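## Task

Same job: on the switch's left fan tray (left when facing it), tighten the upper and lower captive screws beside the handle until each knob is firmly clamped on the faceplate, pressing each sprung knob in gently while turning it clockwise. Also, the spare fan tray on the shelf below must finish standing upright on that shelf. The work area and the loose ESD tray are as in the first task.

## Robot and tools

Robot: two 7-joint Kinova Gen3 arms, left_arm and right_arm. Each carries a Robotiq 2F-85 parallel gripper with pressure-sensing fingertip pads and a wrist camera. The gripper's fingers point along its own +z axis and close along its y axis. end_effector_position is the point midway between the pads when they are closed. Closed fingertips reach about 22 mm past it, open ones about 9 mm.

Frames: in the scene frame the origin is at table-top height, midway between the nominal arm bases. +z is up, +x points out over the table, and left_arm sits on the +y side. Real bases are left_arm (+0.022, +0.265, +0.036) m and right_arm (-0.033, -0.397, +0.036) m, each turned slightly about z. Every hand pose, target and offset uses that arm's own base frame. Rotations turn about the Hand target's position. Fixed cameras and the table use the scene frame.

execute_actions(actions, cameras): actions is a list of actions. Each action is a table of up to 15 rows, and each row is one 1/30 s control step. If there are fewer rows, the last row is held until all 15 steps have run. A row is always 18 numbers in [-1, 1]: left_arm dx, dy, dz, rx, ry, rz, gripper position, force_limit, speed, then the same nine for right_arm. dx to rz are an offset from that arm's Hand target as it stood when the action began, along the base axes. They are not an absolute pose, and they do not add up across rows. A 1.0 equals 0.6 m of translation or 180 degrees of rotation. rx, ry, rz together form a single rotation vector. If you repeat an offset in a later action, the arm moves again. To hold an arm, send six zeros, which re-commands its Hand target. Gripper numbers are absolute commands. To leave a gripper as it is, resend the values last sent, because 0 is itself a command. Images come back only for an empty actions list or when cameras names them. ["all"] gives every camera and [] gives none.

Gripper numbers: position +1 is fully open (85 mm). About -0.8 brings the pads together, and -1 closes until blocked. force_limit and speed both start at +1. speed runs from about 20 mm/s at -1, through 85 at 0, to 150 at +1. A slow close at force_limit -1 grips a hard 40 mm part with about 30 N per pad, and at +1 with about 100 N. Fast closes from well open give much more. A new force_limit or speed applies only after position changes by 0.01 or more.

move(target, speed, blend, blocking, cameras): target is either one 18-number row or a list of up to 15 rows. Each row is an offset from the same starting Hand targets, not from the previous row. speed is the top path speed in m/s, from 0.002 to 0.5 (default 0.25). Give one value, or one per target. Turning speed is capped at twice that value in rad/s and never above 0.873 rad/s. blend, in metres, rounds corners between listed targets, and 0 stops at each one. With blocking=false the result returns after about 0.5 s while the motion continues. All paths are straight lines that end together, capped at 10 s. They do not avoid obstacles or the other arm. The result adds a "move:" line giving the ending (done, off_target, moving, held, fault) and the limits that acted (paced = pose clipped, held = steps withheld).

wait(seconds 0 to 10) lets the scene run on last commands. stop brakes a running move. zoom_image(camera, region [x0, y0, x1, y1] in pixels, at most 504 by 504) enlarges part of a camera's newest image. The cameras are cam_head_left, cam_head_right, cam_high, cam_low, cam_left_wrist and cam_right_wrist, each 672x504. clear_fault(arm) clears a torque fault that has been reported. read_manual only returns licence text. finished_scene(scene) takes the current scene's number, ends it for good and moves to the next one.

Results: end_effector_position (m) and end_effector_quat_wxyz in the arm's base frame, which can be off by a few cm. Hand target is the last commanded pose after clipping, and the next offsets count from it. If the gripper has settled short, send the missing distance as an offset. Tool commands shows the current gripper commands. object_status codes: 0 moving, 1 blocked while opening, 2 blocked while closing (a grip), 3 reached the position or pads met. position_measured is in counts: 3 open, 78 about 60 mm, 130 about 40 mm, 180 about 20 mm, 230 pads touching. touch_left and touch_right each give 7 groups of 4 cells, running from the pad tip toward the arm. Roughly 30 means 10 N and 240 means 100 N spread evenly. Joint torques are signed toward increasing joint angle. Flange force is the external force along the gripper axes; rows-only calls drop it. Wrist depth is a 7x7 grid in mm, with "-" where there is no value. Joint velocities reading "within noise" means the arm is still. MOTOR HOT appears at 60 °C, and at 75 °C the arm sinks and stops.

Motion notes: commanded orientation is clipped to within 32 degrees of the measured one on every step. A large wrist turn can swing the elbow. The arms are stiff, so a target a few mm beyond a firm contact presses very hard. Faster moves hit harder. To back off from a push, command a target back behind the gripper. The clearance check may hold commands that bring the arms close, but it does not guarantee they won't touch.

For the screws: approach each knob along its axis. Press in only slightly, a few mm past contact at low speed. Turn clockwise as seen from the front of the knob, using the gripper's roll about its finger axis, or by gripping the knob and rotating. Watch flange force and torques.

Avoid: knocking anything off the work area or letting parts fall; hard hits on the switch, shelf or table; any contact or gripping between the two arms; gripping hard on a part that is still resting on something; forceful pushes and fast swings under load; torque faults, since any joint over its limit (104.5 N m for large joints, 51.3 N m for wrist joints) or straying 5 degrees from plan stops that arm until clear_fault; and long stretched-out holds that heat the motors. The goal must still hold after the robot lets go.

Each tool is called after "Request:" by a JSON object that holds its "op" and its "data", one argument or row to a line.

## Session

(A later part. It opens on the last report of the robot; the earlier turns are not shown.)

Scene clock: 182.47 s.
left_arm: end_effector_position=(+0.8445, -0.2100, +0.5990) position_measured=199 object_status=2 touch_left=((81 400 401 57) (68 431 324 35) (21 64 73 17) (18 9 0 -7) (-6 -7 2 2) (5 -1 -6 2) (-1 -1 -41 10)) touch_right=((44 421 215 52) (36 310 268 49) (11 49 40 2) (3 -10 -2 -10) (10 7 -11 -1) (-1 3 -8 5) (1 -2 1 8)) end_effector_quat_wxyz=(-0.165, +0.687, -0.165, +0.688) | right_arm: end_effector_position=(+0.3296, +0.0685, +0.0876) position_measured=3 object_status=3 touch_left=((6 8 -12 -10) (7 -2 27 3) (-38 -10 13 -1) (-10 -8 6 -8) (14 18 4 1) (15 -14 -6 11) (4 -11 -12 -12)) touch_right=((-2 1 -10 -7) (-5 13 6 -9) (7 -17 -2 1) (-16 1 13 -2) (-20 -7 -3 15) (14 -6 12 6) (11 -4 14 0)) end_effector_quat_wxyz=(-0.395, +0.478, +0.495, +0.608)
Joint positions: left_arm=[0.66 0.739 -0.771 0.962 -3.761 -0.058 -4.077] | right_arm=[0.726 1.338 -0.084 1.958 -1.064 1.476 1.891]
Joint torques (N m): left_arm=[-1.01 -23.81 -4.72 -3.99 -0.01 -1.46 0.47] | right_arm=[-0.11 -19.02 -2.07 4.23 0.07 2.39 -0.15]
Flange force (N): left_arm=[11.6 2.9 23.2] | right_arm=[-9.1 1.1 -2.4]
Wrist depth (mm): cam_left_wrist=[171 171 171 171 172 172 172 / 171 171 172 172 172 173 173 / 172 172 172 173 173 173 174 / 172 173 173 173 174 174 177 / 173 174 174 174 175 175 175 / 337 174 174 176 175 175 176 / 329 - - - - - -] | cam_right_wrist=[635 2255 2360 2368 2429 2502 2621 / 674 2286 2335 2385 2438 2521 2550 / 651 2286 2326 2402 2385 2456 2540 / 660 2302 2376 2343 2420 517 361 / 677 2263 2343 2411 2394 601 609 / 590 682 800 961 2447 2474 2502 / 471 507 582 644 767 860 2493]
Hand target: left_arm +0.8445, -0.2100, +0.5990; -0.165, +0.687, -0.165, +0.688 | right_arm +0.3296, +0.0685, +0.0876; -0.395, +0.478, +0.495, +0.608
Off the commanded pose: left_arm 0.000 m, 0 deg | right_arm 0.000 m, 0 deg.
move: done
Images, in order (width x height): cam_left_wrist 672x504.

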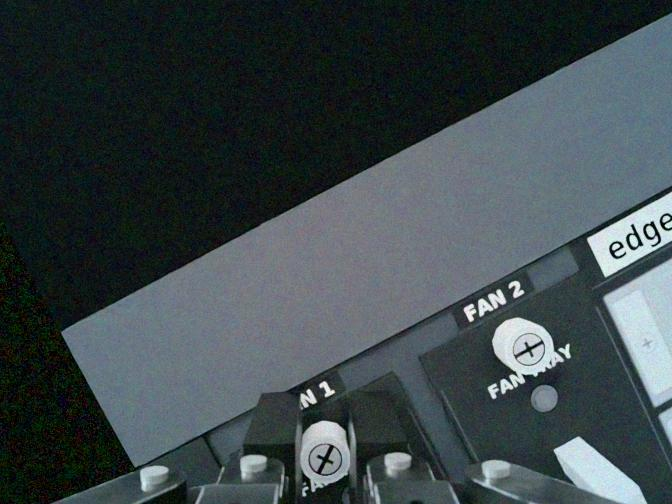

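Request:
{"op": "move", "data": {
  "target": [
    [0.0007, 0, -0.0020, 0.78,0,0, -1,-1,-1, 0,0,0,0,0,0,1,1,1]
  ],
  "speed": 0.43,
  "cameras": ["cam_left_wrist"]
}}

Request:
{"op": "execute_actions", "data": {
  "actions": [
    [[0,0,0,0,0,0,-0.325,-1,-0.5,0,0,0,0,0,0,1,1,1]]
  ]
}}

Request:
{"op": "move", "data": {
  "target": [
    [-0.0008, 0.0005, 0.0025, -0.8,0,0, -0.325,-1,-0.5, 0,0,0,0,0,0,1,1,1]
  ],
  "speed": 0.45,
  "cameras": ["cam_left_wrist"]
}}

Scene clock: 186.27 s.
left_arm: end_effector_position=(+0.8447, -0.2098, +0.5974) position_measured=199 object_status=2 touch_left=((65 492 418 58) (87 465 343 31) (11 52 78 3) (5 0 -11 0) (14 -20 -19 1) (-31 -2 -20 23) (0 -6 -17 -13)) touch_right=((37 354 176 34) (42 292 248 45) (-4 44 51 -2) (5 8 13 8) (6 4 -12 1) (-4 -1 -9 8) (-3 -4 1 -1)) end_effector_quat_wxyz=(+0.708, -0.073, +0.697, -0.082) | right_arm: end_effector_position=(+0.3296, +0.0685, +0.0876) position_measured=3 object_status=3 touch_left=((26 -17 -4 2) (2 9 11 -6) (14 0 10 7) (-12 12 -18 11) (3 -8 -9 -1) (-28 -1 5 27) (19 18 3 0)) touch_right=((-2 -6 -5 6) (1 16 -12 -3) (11 -4 4 8) (4 -2 12 -3) (-11 -7 2 10) (3 17 10 -4) (-19 12 5 1)) end_effector_quat_wxyz=(-0.395, +0.478, +0.495, +0.608)
Joint positions: left_arm=[0.64 0.726 -0.717 0.989 -4.741 -0.053 -5.583] | right_arm=[0.726 1.338 -0.084 1.958 -1.064 1.476 1.891]
Joint torques (N m): left_arm=[0.2 -24.52 -4.18 -4.7 0.01 -2.18 0.48] | right_arm=[-0.11 -19.09 -2.03 4.3 0.08 2.35 -0.11]
Flange force (N): left_arm=no reading | right_arm=[-9.5 1.4 -2.6]
Wrist depth (mm): cam_left_wrist=[171 - 170 170 170 172 356 / 172 170 171 171 172 172 360 / - 171 172 172 173 173 355 / - 172 173 173 173 174 348 / 172 173 173 173 174 175 340 / 173 173 174 174 175 175 338 / - - - - - - 329] | cam_right_wrist=[633 2278 2318 2368 2402 2570 2550 / 677 2302 2368 2376 2429 2493 2531 / 653 2310 2394 2394 2438 2531 2521 / 660 2248 2294 2385 2411 517 362 / 673 2271 2343 2394 2385 601 609 / 589 681 802 960 2402 2474 2531 / 471 508 581 647 763 856 2493]
Hand target: left_arm +0.8449, -0.2100, +0.5978; +0.703, -0.077, +0.703, -0.078 | right_arm +0.3296, +0.0685, +0.0876; -0.395, +0.478, +0.495, +0.608
Off the commanded pose: left_arm 0.000 m, 1 deg | right_arm 0.000 m, 0 deg.
move: done
Images, in order (width x height): cam_left_wrist 672x504.

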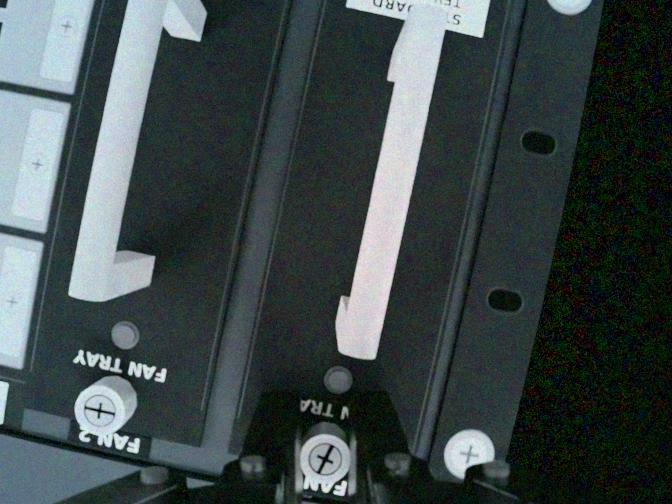

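Scene clock: 187.07 s.
left_arm: end_effector_position=(+0.8447, -0.2099, +0.5976) position_measured=170 object_status=3 touch_left=((13 12 3 14) (18 28 15 10) (15 3 20 4) (9 -12 -1 17) (-16 -5 -23 -9) (-3 -7 -9 -11) (-26 9 2 -10)) touch_right=((-13 -4 11 13) (7 -5 2 4) (-9 16 3 -12) (13 1 -4 -13) (19 15 0 2) (5 6 -1 5) (-11 -1 6 7)) end_effector_quat_wxyz=(+0.705, -0.076, +0.701, -0.079) | right_arm: end_effector_position=(+0.3296, +0.0685, +0.0876) position_measured=3 object_status=3 touch_left=((4 -7 -2 -14) (18 -1 -3 17) (-11 -5 -5 9) (-36 4 -9 13) (-12 20 -16 -23) (11 -6 21 6) (-14 -2 6 -2)) touch_right=((-5 3 2 -16) (-15 6 -2 -2) (-6 -10 1 7) (-4 -11 4 -18) (-8 9 11 12) (-11 2 10 -6) (0 -6 5 5)) end_effector_quat_wxyz=(-0.395, +0.478, +0.495, +0.608)
Joint positions: left_arm=[0.577 0.697 -0.553 0.978 -4.62 -0.126 -5.81] | right_arm=[0.726 1.338 -0.084 1.958 -1.064 1.476 1.891]
Joint torques (N m): left_arm=[0.76 -24.44 -2.75 -9.77 -0.27 -0.95 0.45] | right_arm=[-0.11 -19.1 -1.98 4.31 0.1 2.39 -0.12]
Wrist depth (mm): cam_left_wrist=[171 - 171 171 172 173 357 / 172 171 171 172 173 174 360 / - 171 172 172 174 174 354 / - 172 173 173 174 175 347 / 172 172 173 174 175 175 337 / 172 173 174 174 176 176 335 / - - - - - - 325] | cam_right_wrist=[633 2310 2318 2411 2402 2465 2511 / 673 2286 2318 2402 2447 2502 2580 / 653 2318 2326 2368 2394 2531 2570 / 655 2286 2294 2360 2411 518 363 / 675 2240 2360 2335 2385 604 607 / 592 683 801 962 2411 2465 2550 / 469 507 584 648 767 857 2540]
Hand target: left_arm +0.8449, -0.2100, +0.5978; +0.703, -0.077, +0.703, -0.078 | right_arm +0.3296, +0.0685, +0.0876; -0.395, +0.478, +0.495, +0.608
Off the commanded pose: left_arm 0.000 m, 0 deg | right_arm 0.000 m, 0 deg.

Scene clock: 190.40 s.
left_arm: end_effector_position=(+0.8444, -0.2097, +0.5993) position_measured=170 object_status=3 touch_left=((3 2 14 -11) (-8 -15 12 -10) (-5 -16 5 12) (-4 -2 -15 2) (8 9 -34 6) (16 -12 -5 -17) (14 -8 -7 -22)) touch_right=((2 -10 3 6) (-8 -8 -2 7) (-8 4 4 -4) (10 1 -2 1) (16 7 -9 5) (7 13 10 -5) (-4 2 -16 -6)) end_effector_quat_wxyz=(-0.144, +0.692, -0.143, +0.693) | right_arm: end_effector_position=(+0.3296, +0.0685, +0.0876) position_measured=3 object_status=3 touch_left=((20 -11 -3 -22) (-5 -1 0 13) (-1 -7 11 21) (-5 -13 -10 2) (11 -1 -2 -22) (14 0 10 2) (-11 11 2 8)) touch_right=((3 -3 -2 2) (11 2 20 2) (4 7 -16 10) (-22 8 -3 -1) (-11 -5 7 17) (-12 -6 5 -8) (7 14 -20 -7)) end_effector_quat_wxyz=(-0.395, +0.478, +0.495, +0.608)
Joint positions: left_arm=[0.67 0.745 -0.8 0.961 -3.528 -0.053 -4.227] | right_arm=[0.726 1.338 -0.084 1.958 -1.064 1.476 1.891]
Joint torques (N m): left_arm=[0.96 -24.16 -4.05 -8.99 -0.03 1.76 0.48] | right_arm=[-0.14 -19.05 -2.07 4.28 0.11 2.37 -0.12]
Flange force (N): left_arm=[4.3 0.7 9.6] | right_arm=[-9.3 1.3 -2.6]
Wrist depth (mm): cam_left_wrist=[170 171 171 171 172 172 172 / 171 171 172 172 172 172 173 / 172 172 172 173 173 173 173 / 173 173 173 173 174 174 176 / 174 174 174 174 174 175 175 / 340 174 174 176 175 175 176 / 333 - - - - 176 -] | cam_right_wrist=[632 2278 2302 2385 2411 2465 2590 / 678 2294 2294 2411 2474 2502 2550 / 653 2294 2310 2411 2438 2493 2570 / 659 2248 2335 2385 2420 518 362 / 676 2255 2294 2394 2420 602 611 / 590 679 801 958 2456 2456 2540 / 470 506 582 647 767 852 2511]
Hand target: left_arm +0.8444, -0.2097, +0.5993; -0.144, +0.692, -0.143, +0.693 | right_arm +0.3296, +0.0685, +0.0876; -0.395, +0.478, +0.495, +0.608
Off the commanded pose: left_arm 0.000 m, 0 deg | right_arm 0.000 m, 0 deg.
move: done
Images, in order (width x height): cam_left_wrist 672x504.

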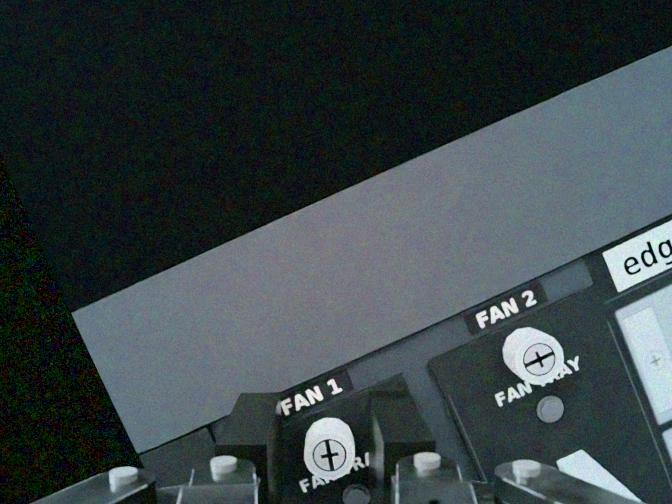

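Request:
{"op": "move", "data": {
  "target": [
    [-0.0005, -0.0002, 0, -0.97,0,0, -0.325,-1,-0.5, 0,0,0,0,0,0,1,1,1]
  ],
  "speed": 0.45
}}

Request:
{"op": "move", "data": {
  "target": [
    [0, 0.0005, 0.0002, -0.97,0,0, -0.325,-1,-0.5, 0,0,0,0,0,0,1,1,1]
  ],
  "speed": 0.45,
  "cameras": ["cam_left_wrist"]
}}

Request:
{"op": "zoom_image", "data": {
  "camera": "cam_left_wrist",
  "region": [225, 380, 425, 504]
}}

Scene clock: 195.17 s.
left_arm: end_effector_position=(+0.8441, -0.2098, +0.5993) position_measured=170 object_status=3 touch_left=((40 6 -7 -2) (-5 -5 18 -13) (-4 -7 -10 1) (10 4 -19 -13) (-9 -13 -7 8) (-3 1 -7 -13) (-5 9 0 2)) touch_right=((0 1 1 6) (6 -14 -4 13) (-5 9 -1 -10) (10 -5 -6 -10) (6 -9 -11 5) (1 5 2 3) (1 1 -7 7)) end_effector_quat_wxyz=(+0.685, +0.176, +0.685, +0.175) | right_arm: end_effector_position=(+0.3296, +0.0685, +0.0876) position_measured=3 object_status=3 touch_left=((-6 -15 -6 -7) (-4 -17 0 -2) (-2 18 1 1) (0 5 -7 -7) (8 9 17 -5) (14 2 9 8) (18 24 7 -5)) touch_right=((6 -16 5 -9) (-6 17 7 -3) (-11 1 13 6) (7 5 8 -7) (-12 0 15 -1) (-2 2 -12 4) (-1 19 8 5)) end_effector_quat_wxyz=(-0.395, +0.478, +0.495, +0.608)
Joint positions: left_arm=[0.742 0.806 -1.038 0.956 -2.05 -0.11 -2.488] | right_arm=[0.726 1.338 -0.084 1.958 -1.064 1.476 1.891]
Joint torques (N m): left_arm=[0.86 -23.94 -5.29 -7.71 0.21 2.63 0.42] | right_arm=[-0.1 -18.98 -2.06 4.3 0.08 2.42 -0.14]
Flange force (N): left_arm=no reading | right_arm=[-9.2 1.3 -2.5]
Wrist depth (mm): cam_left_wrist=[171 172 173 174 449 313 190 / - 173 174 174 496 345 205 / 174 - 174 175 545 416 311 / 173 173 174 175 175 491 335 / 173 174 - 175 176 538 388 / 173 174 175 175 176 177 444 / - - - - - - 523] | cam_right_wrist=[631 2302 2294 2411 2456 2531 2590 / 675 2302 2326 2368 2420 2474 2560 / 651 2294 2376 2385 2456 2447 2483 / 658 2248 2318 2376 2411 518 361 / 679 2294 2310 2343 2385 601 609 / 591 681 801 958 2411 2502 2560 / 470 505 584 647 766 856 2560]
Hand target: left_arm +0.8441, -0.2098, +0.5993; +0.685, +0.176, +0.685, +0.175 | right_arm +0.3296, +0.0685, +0.0876; -0.395, +0.478, +0.495, +0.608
Off the commanded pose: left_arm 0.000 m, 0 deg | right_arm 0.000 m, 0 deg.
move: done

Scene clock: 199.23 s.
left_arm: end_effector_position=(+0.8441, -0.2095, +0.5994) position_measured=170 object_status=3 touch_left=((4 8 -2 6) (6 10 -17 1) (4 -9 3 -2) (8 10 40 7) (-21 -7 3 -6) (1 5 -26 -8) (4 -6 4 23)) touch_right=((-8 -14 5 0) (-2 -4 -4 19) (3 -1 2 -1) (11 0 -6 -5) (3 -7 -20 1) (8 5 1 11) (-5 1 -10 -1)) end_effector_quat_wxyz=(-0.208, +0.676, -0.208, +0.676) | right_arm: end_effector_position=(+0.3296, +0.0685, +0.0876) position_measured=3 object_status=3 touch_left=((32 2 4 9) (-12 -4 -1 -9) (-18 -24 -13 -5) (-13 -6 -2 0) (16 -20 -19 -15) (-5 -5 8 -3) (7 -1 13 -8)) touch_right=((2 -2 -2 -14) (-4 7 4 1) (-5 12 8 -3) (-16 5 12 -7) (-3 11 2 13) (13 15 -7 -14) (-1 13 -4 -2)) end_effector_quat_wxyz=(-0.395, +0.478, +0.495, +0.608)
Joint positions: left_arm=[0.64 0.725 -0.717 0.963 -0.902 0.072 -0.815] | right_arm=[0.726 1.338 -0.084 1.958 -1.064 1.476 1.891]
Joint torques (N m): left_arm=[0.89 -24.2 -3.66 -9.27 -0.07 -0.91 0.48] | right_arm=[-0.09 -19.01 -2.06 4.22 0.06 2.4 -0.11]
Flange force (N): left_arm=no reading | right_arm=[-9.1 1.2 -2.4]
Wrist depth (mm): cam_left_wrist=[171 171 171 172 172 173 173 / 172 172 172 172 173 173 174 / 172 172 173 173 173 174 176 / 173 173 173 173 174 175 177 / 173 174 174 174 175 175 176 / 174 175 175 176 176 176 176 / 331 - - - - 176 -] | cam_right_wrist=[634 2271 2326 2394 2438 2560 2570 / 676 2302 2360 2368 2429 2465 2540 / 650 2255 2360 2343 2402 2521 2511 / 658 2294 2326 2351 2420 519 362 / 675 2286 2318 2385 2447 599 613 / 588 681 800 964 2411 2483 2521 / 471 507 584 644 764 854 2493]
Hand target: left_arm +0.8441, -0.2095, +0.5994; -0.208, +0.676, -0.208, +0.676 | right_arm +0.3296, +0.0685, +0.0876; -0.395, +0.478, +0.495, +0.608
Off the commanded pose: left_arm 0.000 m, 0 deg | right_arm 0.000 m, 0 deg.
move: done
Images, in order (width x height): cam_left_wrist 672x504.

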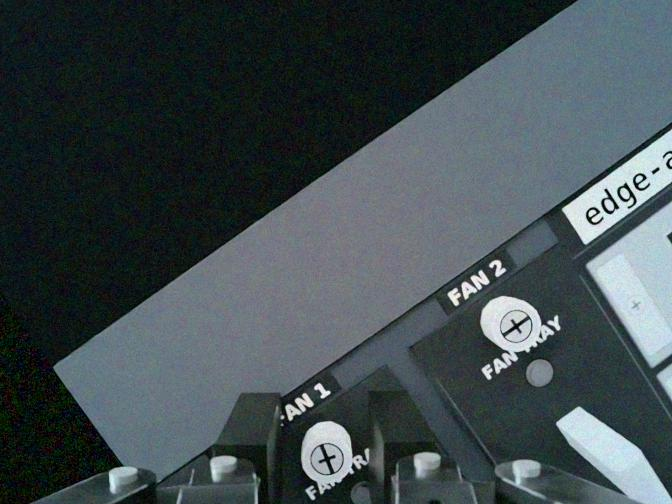

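Scaled by 2.520.

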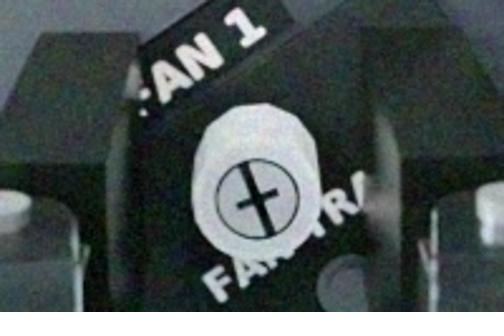

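Request:
{"op": "move", "data": {
  "target": [
    [-0.0002, -0.0008, -0.0003, 0,0,0, -0.325,-1,-0.5, 0,0,0,0,0,0,1,1,1]
  ],
  "speed": 0.05
}}

Request:
{"op": "execute_actions", "data": {
  "actions": [
    [[0,0,0,0,0,0,-1,0.3,-1,0,0,0,0,0,0,1,1,1]],
    [[0,0,0,0,0,0,-1,0.3,-1,0,0,0,0,0,0,1,1,1]]
  ]
}}

Request:
{"op": "move", "data": {
  "target": [
    [0.0006, 0.0005, 0, 0.92,0,0, -1,0.3,-1, 0,0,0,0,0,0,1,1,1]
  ],
  "speed": 0.43
}}

Request:
{"op": "move", "data": {
  "target": [
    [0.0006, -0.0007, -0.0004, 0.92,0,0, -1,0.3,-1, 0,0,0,0,0,0,1,1,1]
  ],
  "speed": 0.43
}}

Request:
{"op": "move", "data": {
  "target": [
    [0.0006, 0, -0.0012, 0.68,0,0, -1,0.3,-1, 0,0,0,0,0,0,1,1,1]
  ],
  "speed": 0.43,
  "cameras": ["cam_left_wrist"]
}}

Scene clock: 200.57 s.
left_arm: end_effector_position=(+0.8440, -0.2100, +0.5992) position_measured=170 object_status=3 touch_left=((-1 0 28 -1) (7 11 -18 17) (-13 -4 4 -18) (-15 15 -13 -16) (20 19 8 -24) (-11 -25 -7 -3) (16 -24 -2 -2)) touch_right=((-7 -4 2 12) (4 2 3 2) (-16 5 0 -5) (2 13 -5 2) (-1 14 -9 0) (3 6 -5 0) (-4 3 0 -3)) end_effector_quat_wxyz=(-0.208, +0.676, -0.208, +0.676) | right_arm: end_effector_position=(+0.3296, +0.0685, +0.0876) position_measured=3 object_status=3 touch_left=((-4 21 11 6) (-6 2 4 1) (-1 13 4 5) (-1 16 -18 -7) (-1 2 32 -8) (-3 -4 8 -14) (0 -9 18 -11)) touch_right=((-2 -17 -4 0) (6 9 1 -1) (8 1 -3 25) (9 10 -1 -16) (-6 -6 -3 8) (3 -3 11 11) (13 -11 -6 1)) end_effector_quat_wxyz=(-0.395, +0.478, +0.495, +0.608)
Joint positions: left_arm=[0.642 0.726 -0.719 0.964 -0.901 0.072 -0.814] | right_arm=[0.726 1.338 -0.084 1.958 -1.064 1.476 1.891]
Joint torques (N m): left_arm=[0.94 -24.31 -3.64 -9.29 -0.15 -0.92 0.54] | right_arm=[-0.07 -19.01 -1.99 4.23 0.08 2.4 -0.16]
Flange force (N): left_arm=no reading | right_arm=[-9.2 1.1 -2.2]
Wrist depth (mm): cam_left_wrist=[171 171 172 172 172 173 173 / 172 172 172 173 173 173 174 / 172 173 173 173 173 174 176 / 173 173 174 174 174 175 177 / 174 174 174 175 175 175 176 / 174 174 175 176 176 176 176 / 332 - - - - 176 -] | cam_right_wrist=[631 2294 2335 2411 2465 2483 2483 / 677 2302 2302 2360 2465 2483 2550 / 651 2294 2310 2360 2394 2483 2521 / 656 2286 2310 2394 2447 518 363 / 676 2302 2326 2376 2429 602 610 / 589 683 804 962 2456 2438 2540 / 471 506 583 648 767 858 2521]
Hand target: left_arm +0.8440, -0.2100, +0.5992; -0.208, +0.676, -0.208, +0.676 | right_arm +0.3296, +0.0685, +0.0876; -0.395, +0.478, +0.495, +0.608
Off the commanded pose: left_arm 0.000 m, 0 deg | right_arm 0.000 m, 0 deg.
move: done

Scene clock: 201.77 s.
left_arm: end_effector_position=(+0.8440, -0.2100, +0.5992) position_measured=203 object_status=2 touch_left=((224 1120 935 170) (202 1117 703 70) (40 173 177 38) (14 13 11 -7) (-4 -21 -7 0) (12 -10 23 -19) (-13 -16 -9 15)) touch_right=((200 1080 440 121) (127 759 560 91) (18 151 89 10) (1 6 2 -16) (0 0 -14 -3) (-1 4 -6 8) (-12 -11 -6 -4)) end_effector_quat_wxyz=(-0.208, +0.676, -0.208, +0.676) | right_arm: end_effector_position=(+0.3296, +0.0685, +0.0876) position_measured=3 object_status=3 touch_left=((-9 -8 13 13) (8 -5 -2 -19) (-18 2 -3 3) (13 -2 19 17) (-20 5 -2 -6) (-5 -4 -6 -13) (5 12 21 -15)) touch_right=((-9 -16 6 -3) (4 14 -7 6) (-2 16 1 -1) (-1 -7 8 -2) (-4 -2 7 2) (-4 4 4 7) (-17 -1 3 5)) end_effector_quat_wxyz=(-0.395, +0.478, +0.495, +0.608)
Joint positions: left_arm=[0.642 0.726 -0.719 0.964 -0.901 0.072 -0.814] | right_arm=[0.726 1.338 -0.084 1.958 -1.064 1.476 1.891]
Joint torques (N m): left_arm=[0.3 -21.32 -2.91 -10.29 -0.13 -1.74 0.48] | right_arm=[-0.08 -19.05 -2.05 4.24 0.15 2.38 -0.21]
Wrist depth (mm): cam_left_wrist=[171 171 172 172 172 173 173 / 172 172 172 173 173 173 174 / 172 173 173 173 174 174 177 / 173 173 174 174 175 175 178 / 173 174 174 175 175 175 176 / 174 175 175 176 176 176 176 / 332 - - - - 177 -] | cam_right_wrist=[633 2271 2368 2376 2402 2511 2570 / 679 2310 2318 2429 2420 2502 2540 / 649 2278 2343 2351 2456 2502 2550 / 658 2278 2278 2376 2429 515 362 / 676 2278 2294 2402 2420 602 608 / 588 681 801 964 2385 2521 2550 / 470 507 582 646 765 849 2550]
Hand target: left_arm +0.8440, -0.2100, +0.5992; -0.208, +0.676, -0.208, +0.676 | right_arm +0.3296, +0.0685, +0.0876; -0.395, +0.478, +0.495, +0.608
Off the commanded pose: left_arm 0.000 m, 0 deg | right_arm 0.000 m, 0 deg.

Scene clock: 205.60 s.
left_arm: end_effector_position=(+0.8444, -0.2098, +0.5992) position_measured=203 object_status=2 touch_left=((171 1066 938 171) (192 1103 701 75) (24 159 143 1) (30 27 -20 0) (-14 4 3 -4) (-1 1 4 12) (-8 5 -4 -16)) touch_right=((212 1100 454 133) (139 794 601 99) (18 167 98 2) (1 -2 1 5) (8 -5 -9 4) (11 2 -12 -1) (-2 8 -2 3)) end_effector_quat_wxyz=(+0.696, +0.122, +0.697, +0.121) | right_arm: end_effector_position=(+0.3296, +0.0685, +0.0876) position_measured=3 object_status=3 touch_left=((-5 -14 0 3) (-5 7 7 19) (-5 -5 1 21) (-11 15 -16 12) (-9 21 28 -16) (-2 -1 1 5) (-8 -11 4 4)) touch_right=((0 -13 0 9) (-4 14 -10 14) (-21 1 1 1) (-3 2 13 -2) (-33 -4 2 19) (-15 3 -10 -5) (12 -7 -11 -2)) end_effector_quat_wxyz=(-0.395, +0.478, +0.495, +0.608)
Joint positions: left_arm=[0.742 0.808 -1.043 0.955 -2.038 -0.113 -2.339] | right_arm=[0.726 1.338 -0.084 1.958 -1.064 1.476 1.891]
Joint torques (N m): left_arm=[1.29 -22.2 -4.48 -14.54 0.58 4.29 0.38] | right_arm=[-0.09 -19.03 -2.03 4.28 0.12 2.41 -0.11]
Flange force (N): left_arm=no reading | right_arm=[-9.3 1.3 -2.4]
Wrist depth (mm): cam_left_wrist=[172 172 173 174 467 343 205 / 172 172 173 174 480 370 292 / 172 173 174 174 175 424 312 / 172 173 174 175 175 448 328 / 173 173 - 175 176 472 358 / - 174 174 175 176 177 389 / - - - - - - 415] | cam_right_wrist=[630 2225 2351 2376 2465 2511 2570 / 679 2294 2326 2411 2465 2429 2560 / 651 2271 2360 2376 2438 2502 2550 / 658 2310 2302 2420 2420 520 362 / 679 2278 2335 2411 2456 605 612 / 589 679 804 958 2429 2502 2502 / 471 508 581 648 765 858 2521]
Hand target: left_arm +0.8444, -0.2097, +0.5992; +0.696, +0.122, +0.697, +0.121 | right_arm +0.3296, +0.0685, +0.0876; -0.395, +0.478, +0.495, +0.608
Off the commanded pose: left_arm 0.000 m, 0 deg | right_arm 0.000 m, 0 deg.
move: done

Scene clock: 209.40 s.
left_arm: end_effector_position=(+0.8447, -0.2101, +0.5990) position_measured=203 object_status=2 touch_left=((199 1072 913 184) (206 1078 677 102) (33 157 130 20) (3 10 -23 -16) (-6 -4 3 1) (-18 8 -1 -11) (-18 11 14 7)) touch_right=((204 1075 439 122) (125 749 555 103) (11 151 86 -2) (1 2 8 1) (13 7 -7 2) (-7 14 1 -8) (-4 6 -6 -8)) end_effector_quat_wxyz=(-0.034, +0.706, -0.033, +0.707) | right_arm: end_effector_position=(+0.3296, +0.0685, +0.0876) position_measured=3 object_status=3 touch_left=((3 15 -20 -25) (7 0 -2 -3) (-9 6 14 2) (-20 -26 -11 8) (-18 7 -9 2) (10 -12 7 26) (2 -21 26 -9)) touch_right=((-1 -6 -4 7) (5 4 1 19) (-2 9 -3 9) (-1 -5 -8 0) (-20 5 -10 -1) (1 -5 4 -11) (7 19 -8 -6)) end_effector_quat_wxyz=(-0.395, +0.478, +0.495, +0.608)
Joint positions: left_arm=[0.675 0.749 -0.814 0.959 -3.412 -0.053 -4.018] | right_arm=[0.726 1.338 -0.084 1.958 -1.064 1.476 1.891]
Joint torques (N m): left_arm=[-0.67 -19.59 -3.47 -3.42 0.01 -0.78 0.43] | right_arm=[-0.09 -19.03 -2.13 4.33 0.08 2.39 -0.15]
Flange force (N): left_arm=[12.1 4.3 15.0] | right_arm=[-9.4 1.3 -2.6]
Wrist depth (mm): cam_left_wrist=[362 171 172 172 172 172 173 / 357 172 172 172 173 173 173 / 367 173 173 173 173 173 174 / 358 173 173 174 174 174 174 / 351 174 174 174 174 175 175 / 354 174 174 175 177 177 176 / 352 - - - - - -] | cam_right_wrist=[633 2286 2343 2402 2429 2531 2580 / 674 2278 2294 2394 2438 2521 2521 / 656 2302 2376 2360 2456 2429 2521 / 659 2294 2310 2385 2411 518 363 / 675 2263 2360 2351 2420 602 608 / 589 680 805 958 2385 2483 2550 / 470 508 583 646 767 854 2521]
Hand target: left_arm +0.8447, -0.2101, +0.5990; -0.034, +0.706, -0.033, +0.707 | right_arm +0.3296, +0.0685, +0.0876; -0.395, +0.478, +0.495, +0.608
Off the commanded pose: left_arm 0.000 m, 0 deg | right_arm 0.000 m, 0 deg.
move: done

Scene clock: 212.57 s.
left_arm: end_effector_position=(+0.8450, -0.2101, +0.5983) position_measured=203 object_status=2 touch_left=((186 1094 914 196) (213 1062 662 80) (32 136 163 6) (-8 -22 -25 -22) (6 -13 0 12) (-2 -7 6 7) (3 17 3 -4)) touch_right=((202 1074 443 121) (135 757 553 95) (15 154 100 0) (3 -1 5 2) (9 5 -7 2) (4 -2 -4 -3) (-5 -10 4 1)) end_effector_quat_wxyz=(+0.635, -0.310, +0.635, -0.312) | right_arm: end_effector_position=(+0.3296, +0.0685, +0.0876) position_measured=3 object_status=3 touch_left=((6 15 10 11) (13 -19 0 -3) (10 3 3 -14) (26 18 13 -4) (5 22 3 3) (10 1 18 -11) (-3 5 14 17)) touch_right=((-7 0 -13 6) (5 18 -7 2) (1 7 -1 4) (-7 11 9 -2) (-11 5 3 4) (-1 1 -3 -1) (-4 2 -17 14)) end_effector_quat_wxyz=(-0.395, +0.478, +0.495, +0.608)
Joint positions: left_arm=[0.596 0.707 -0.603 0.967 -4.429 -0.11 -5.278] | right_arm=[0.726 1.338 -0.084 1.958 -1.064 1.476 1.891]
Joint torques (N m): left_arm=[-4.9 -21.47 -5.24 -7.85 -0.26 -2.02 0.38] | right_arm=[-0.06 -19.01 -2.07 4.25 0.12 2.45 -0.11]
Flange force (N): left_arm=no reading | right_arm=[-9.2 1.3 -2.3]
Wrist depth (mm): cam_left_wrist=[171 172 173 173 172 173 173 / 172 173 173 172 173 173 174 / 172 173 172 173 173 174 175 / 171 172 173 173 174 175 175 / 172 172 173 174 174 - - / 172 173 176 174 175 177 177 / - - - - - - -] | cam_right_wrist=[634 2286 2318 2368 2438 2474 2540 / 677 2294 2294 2429 2402 2474 2560 / 651 2302 2360 2385 2420 2456 2580 / 656 2248 2326 2411 2420 516 363 / 678 2263 2310 2368 2474 603 608 / 591 681 801 961 2385 2447 2493 / 470 507 581 646 765 853 2502]
Hand target: left_arm +0.8451, -0.2101, +0.5983; +0.635, -0.311, +0.635, -0.312 | right_arm +0.3296, +0.0685, +0.0876; -0.395, +0.478, +0.495, +0.608
Off the commanded pose: left_arm 0.000 m, 0 deg | right_arm 0.000 m, 0 deg.
move: done
Images, in order (width x height): cam_left_wrist 672x504.

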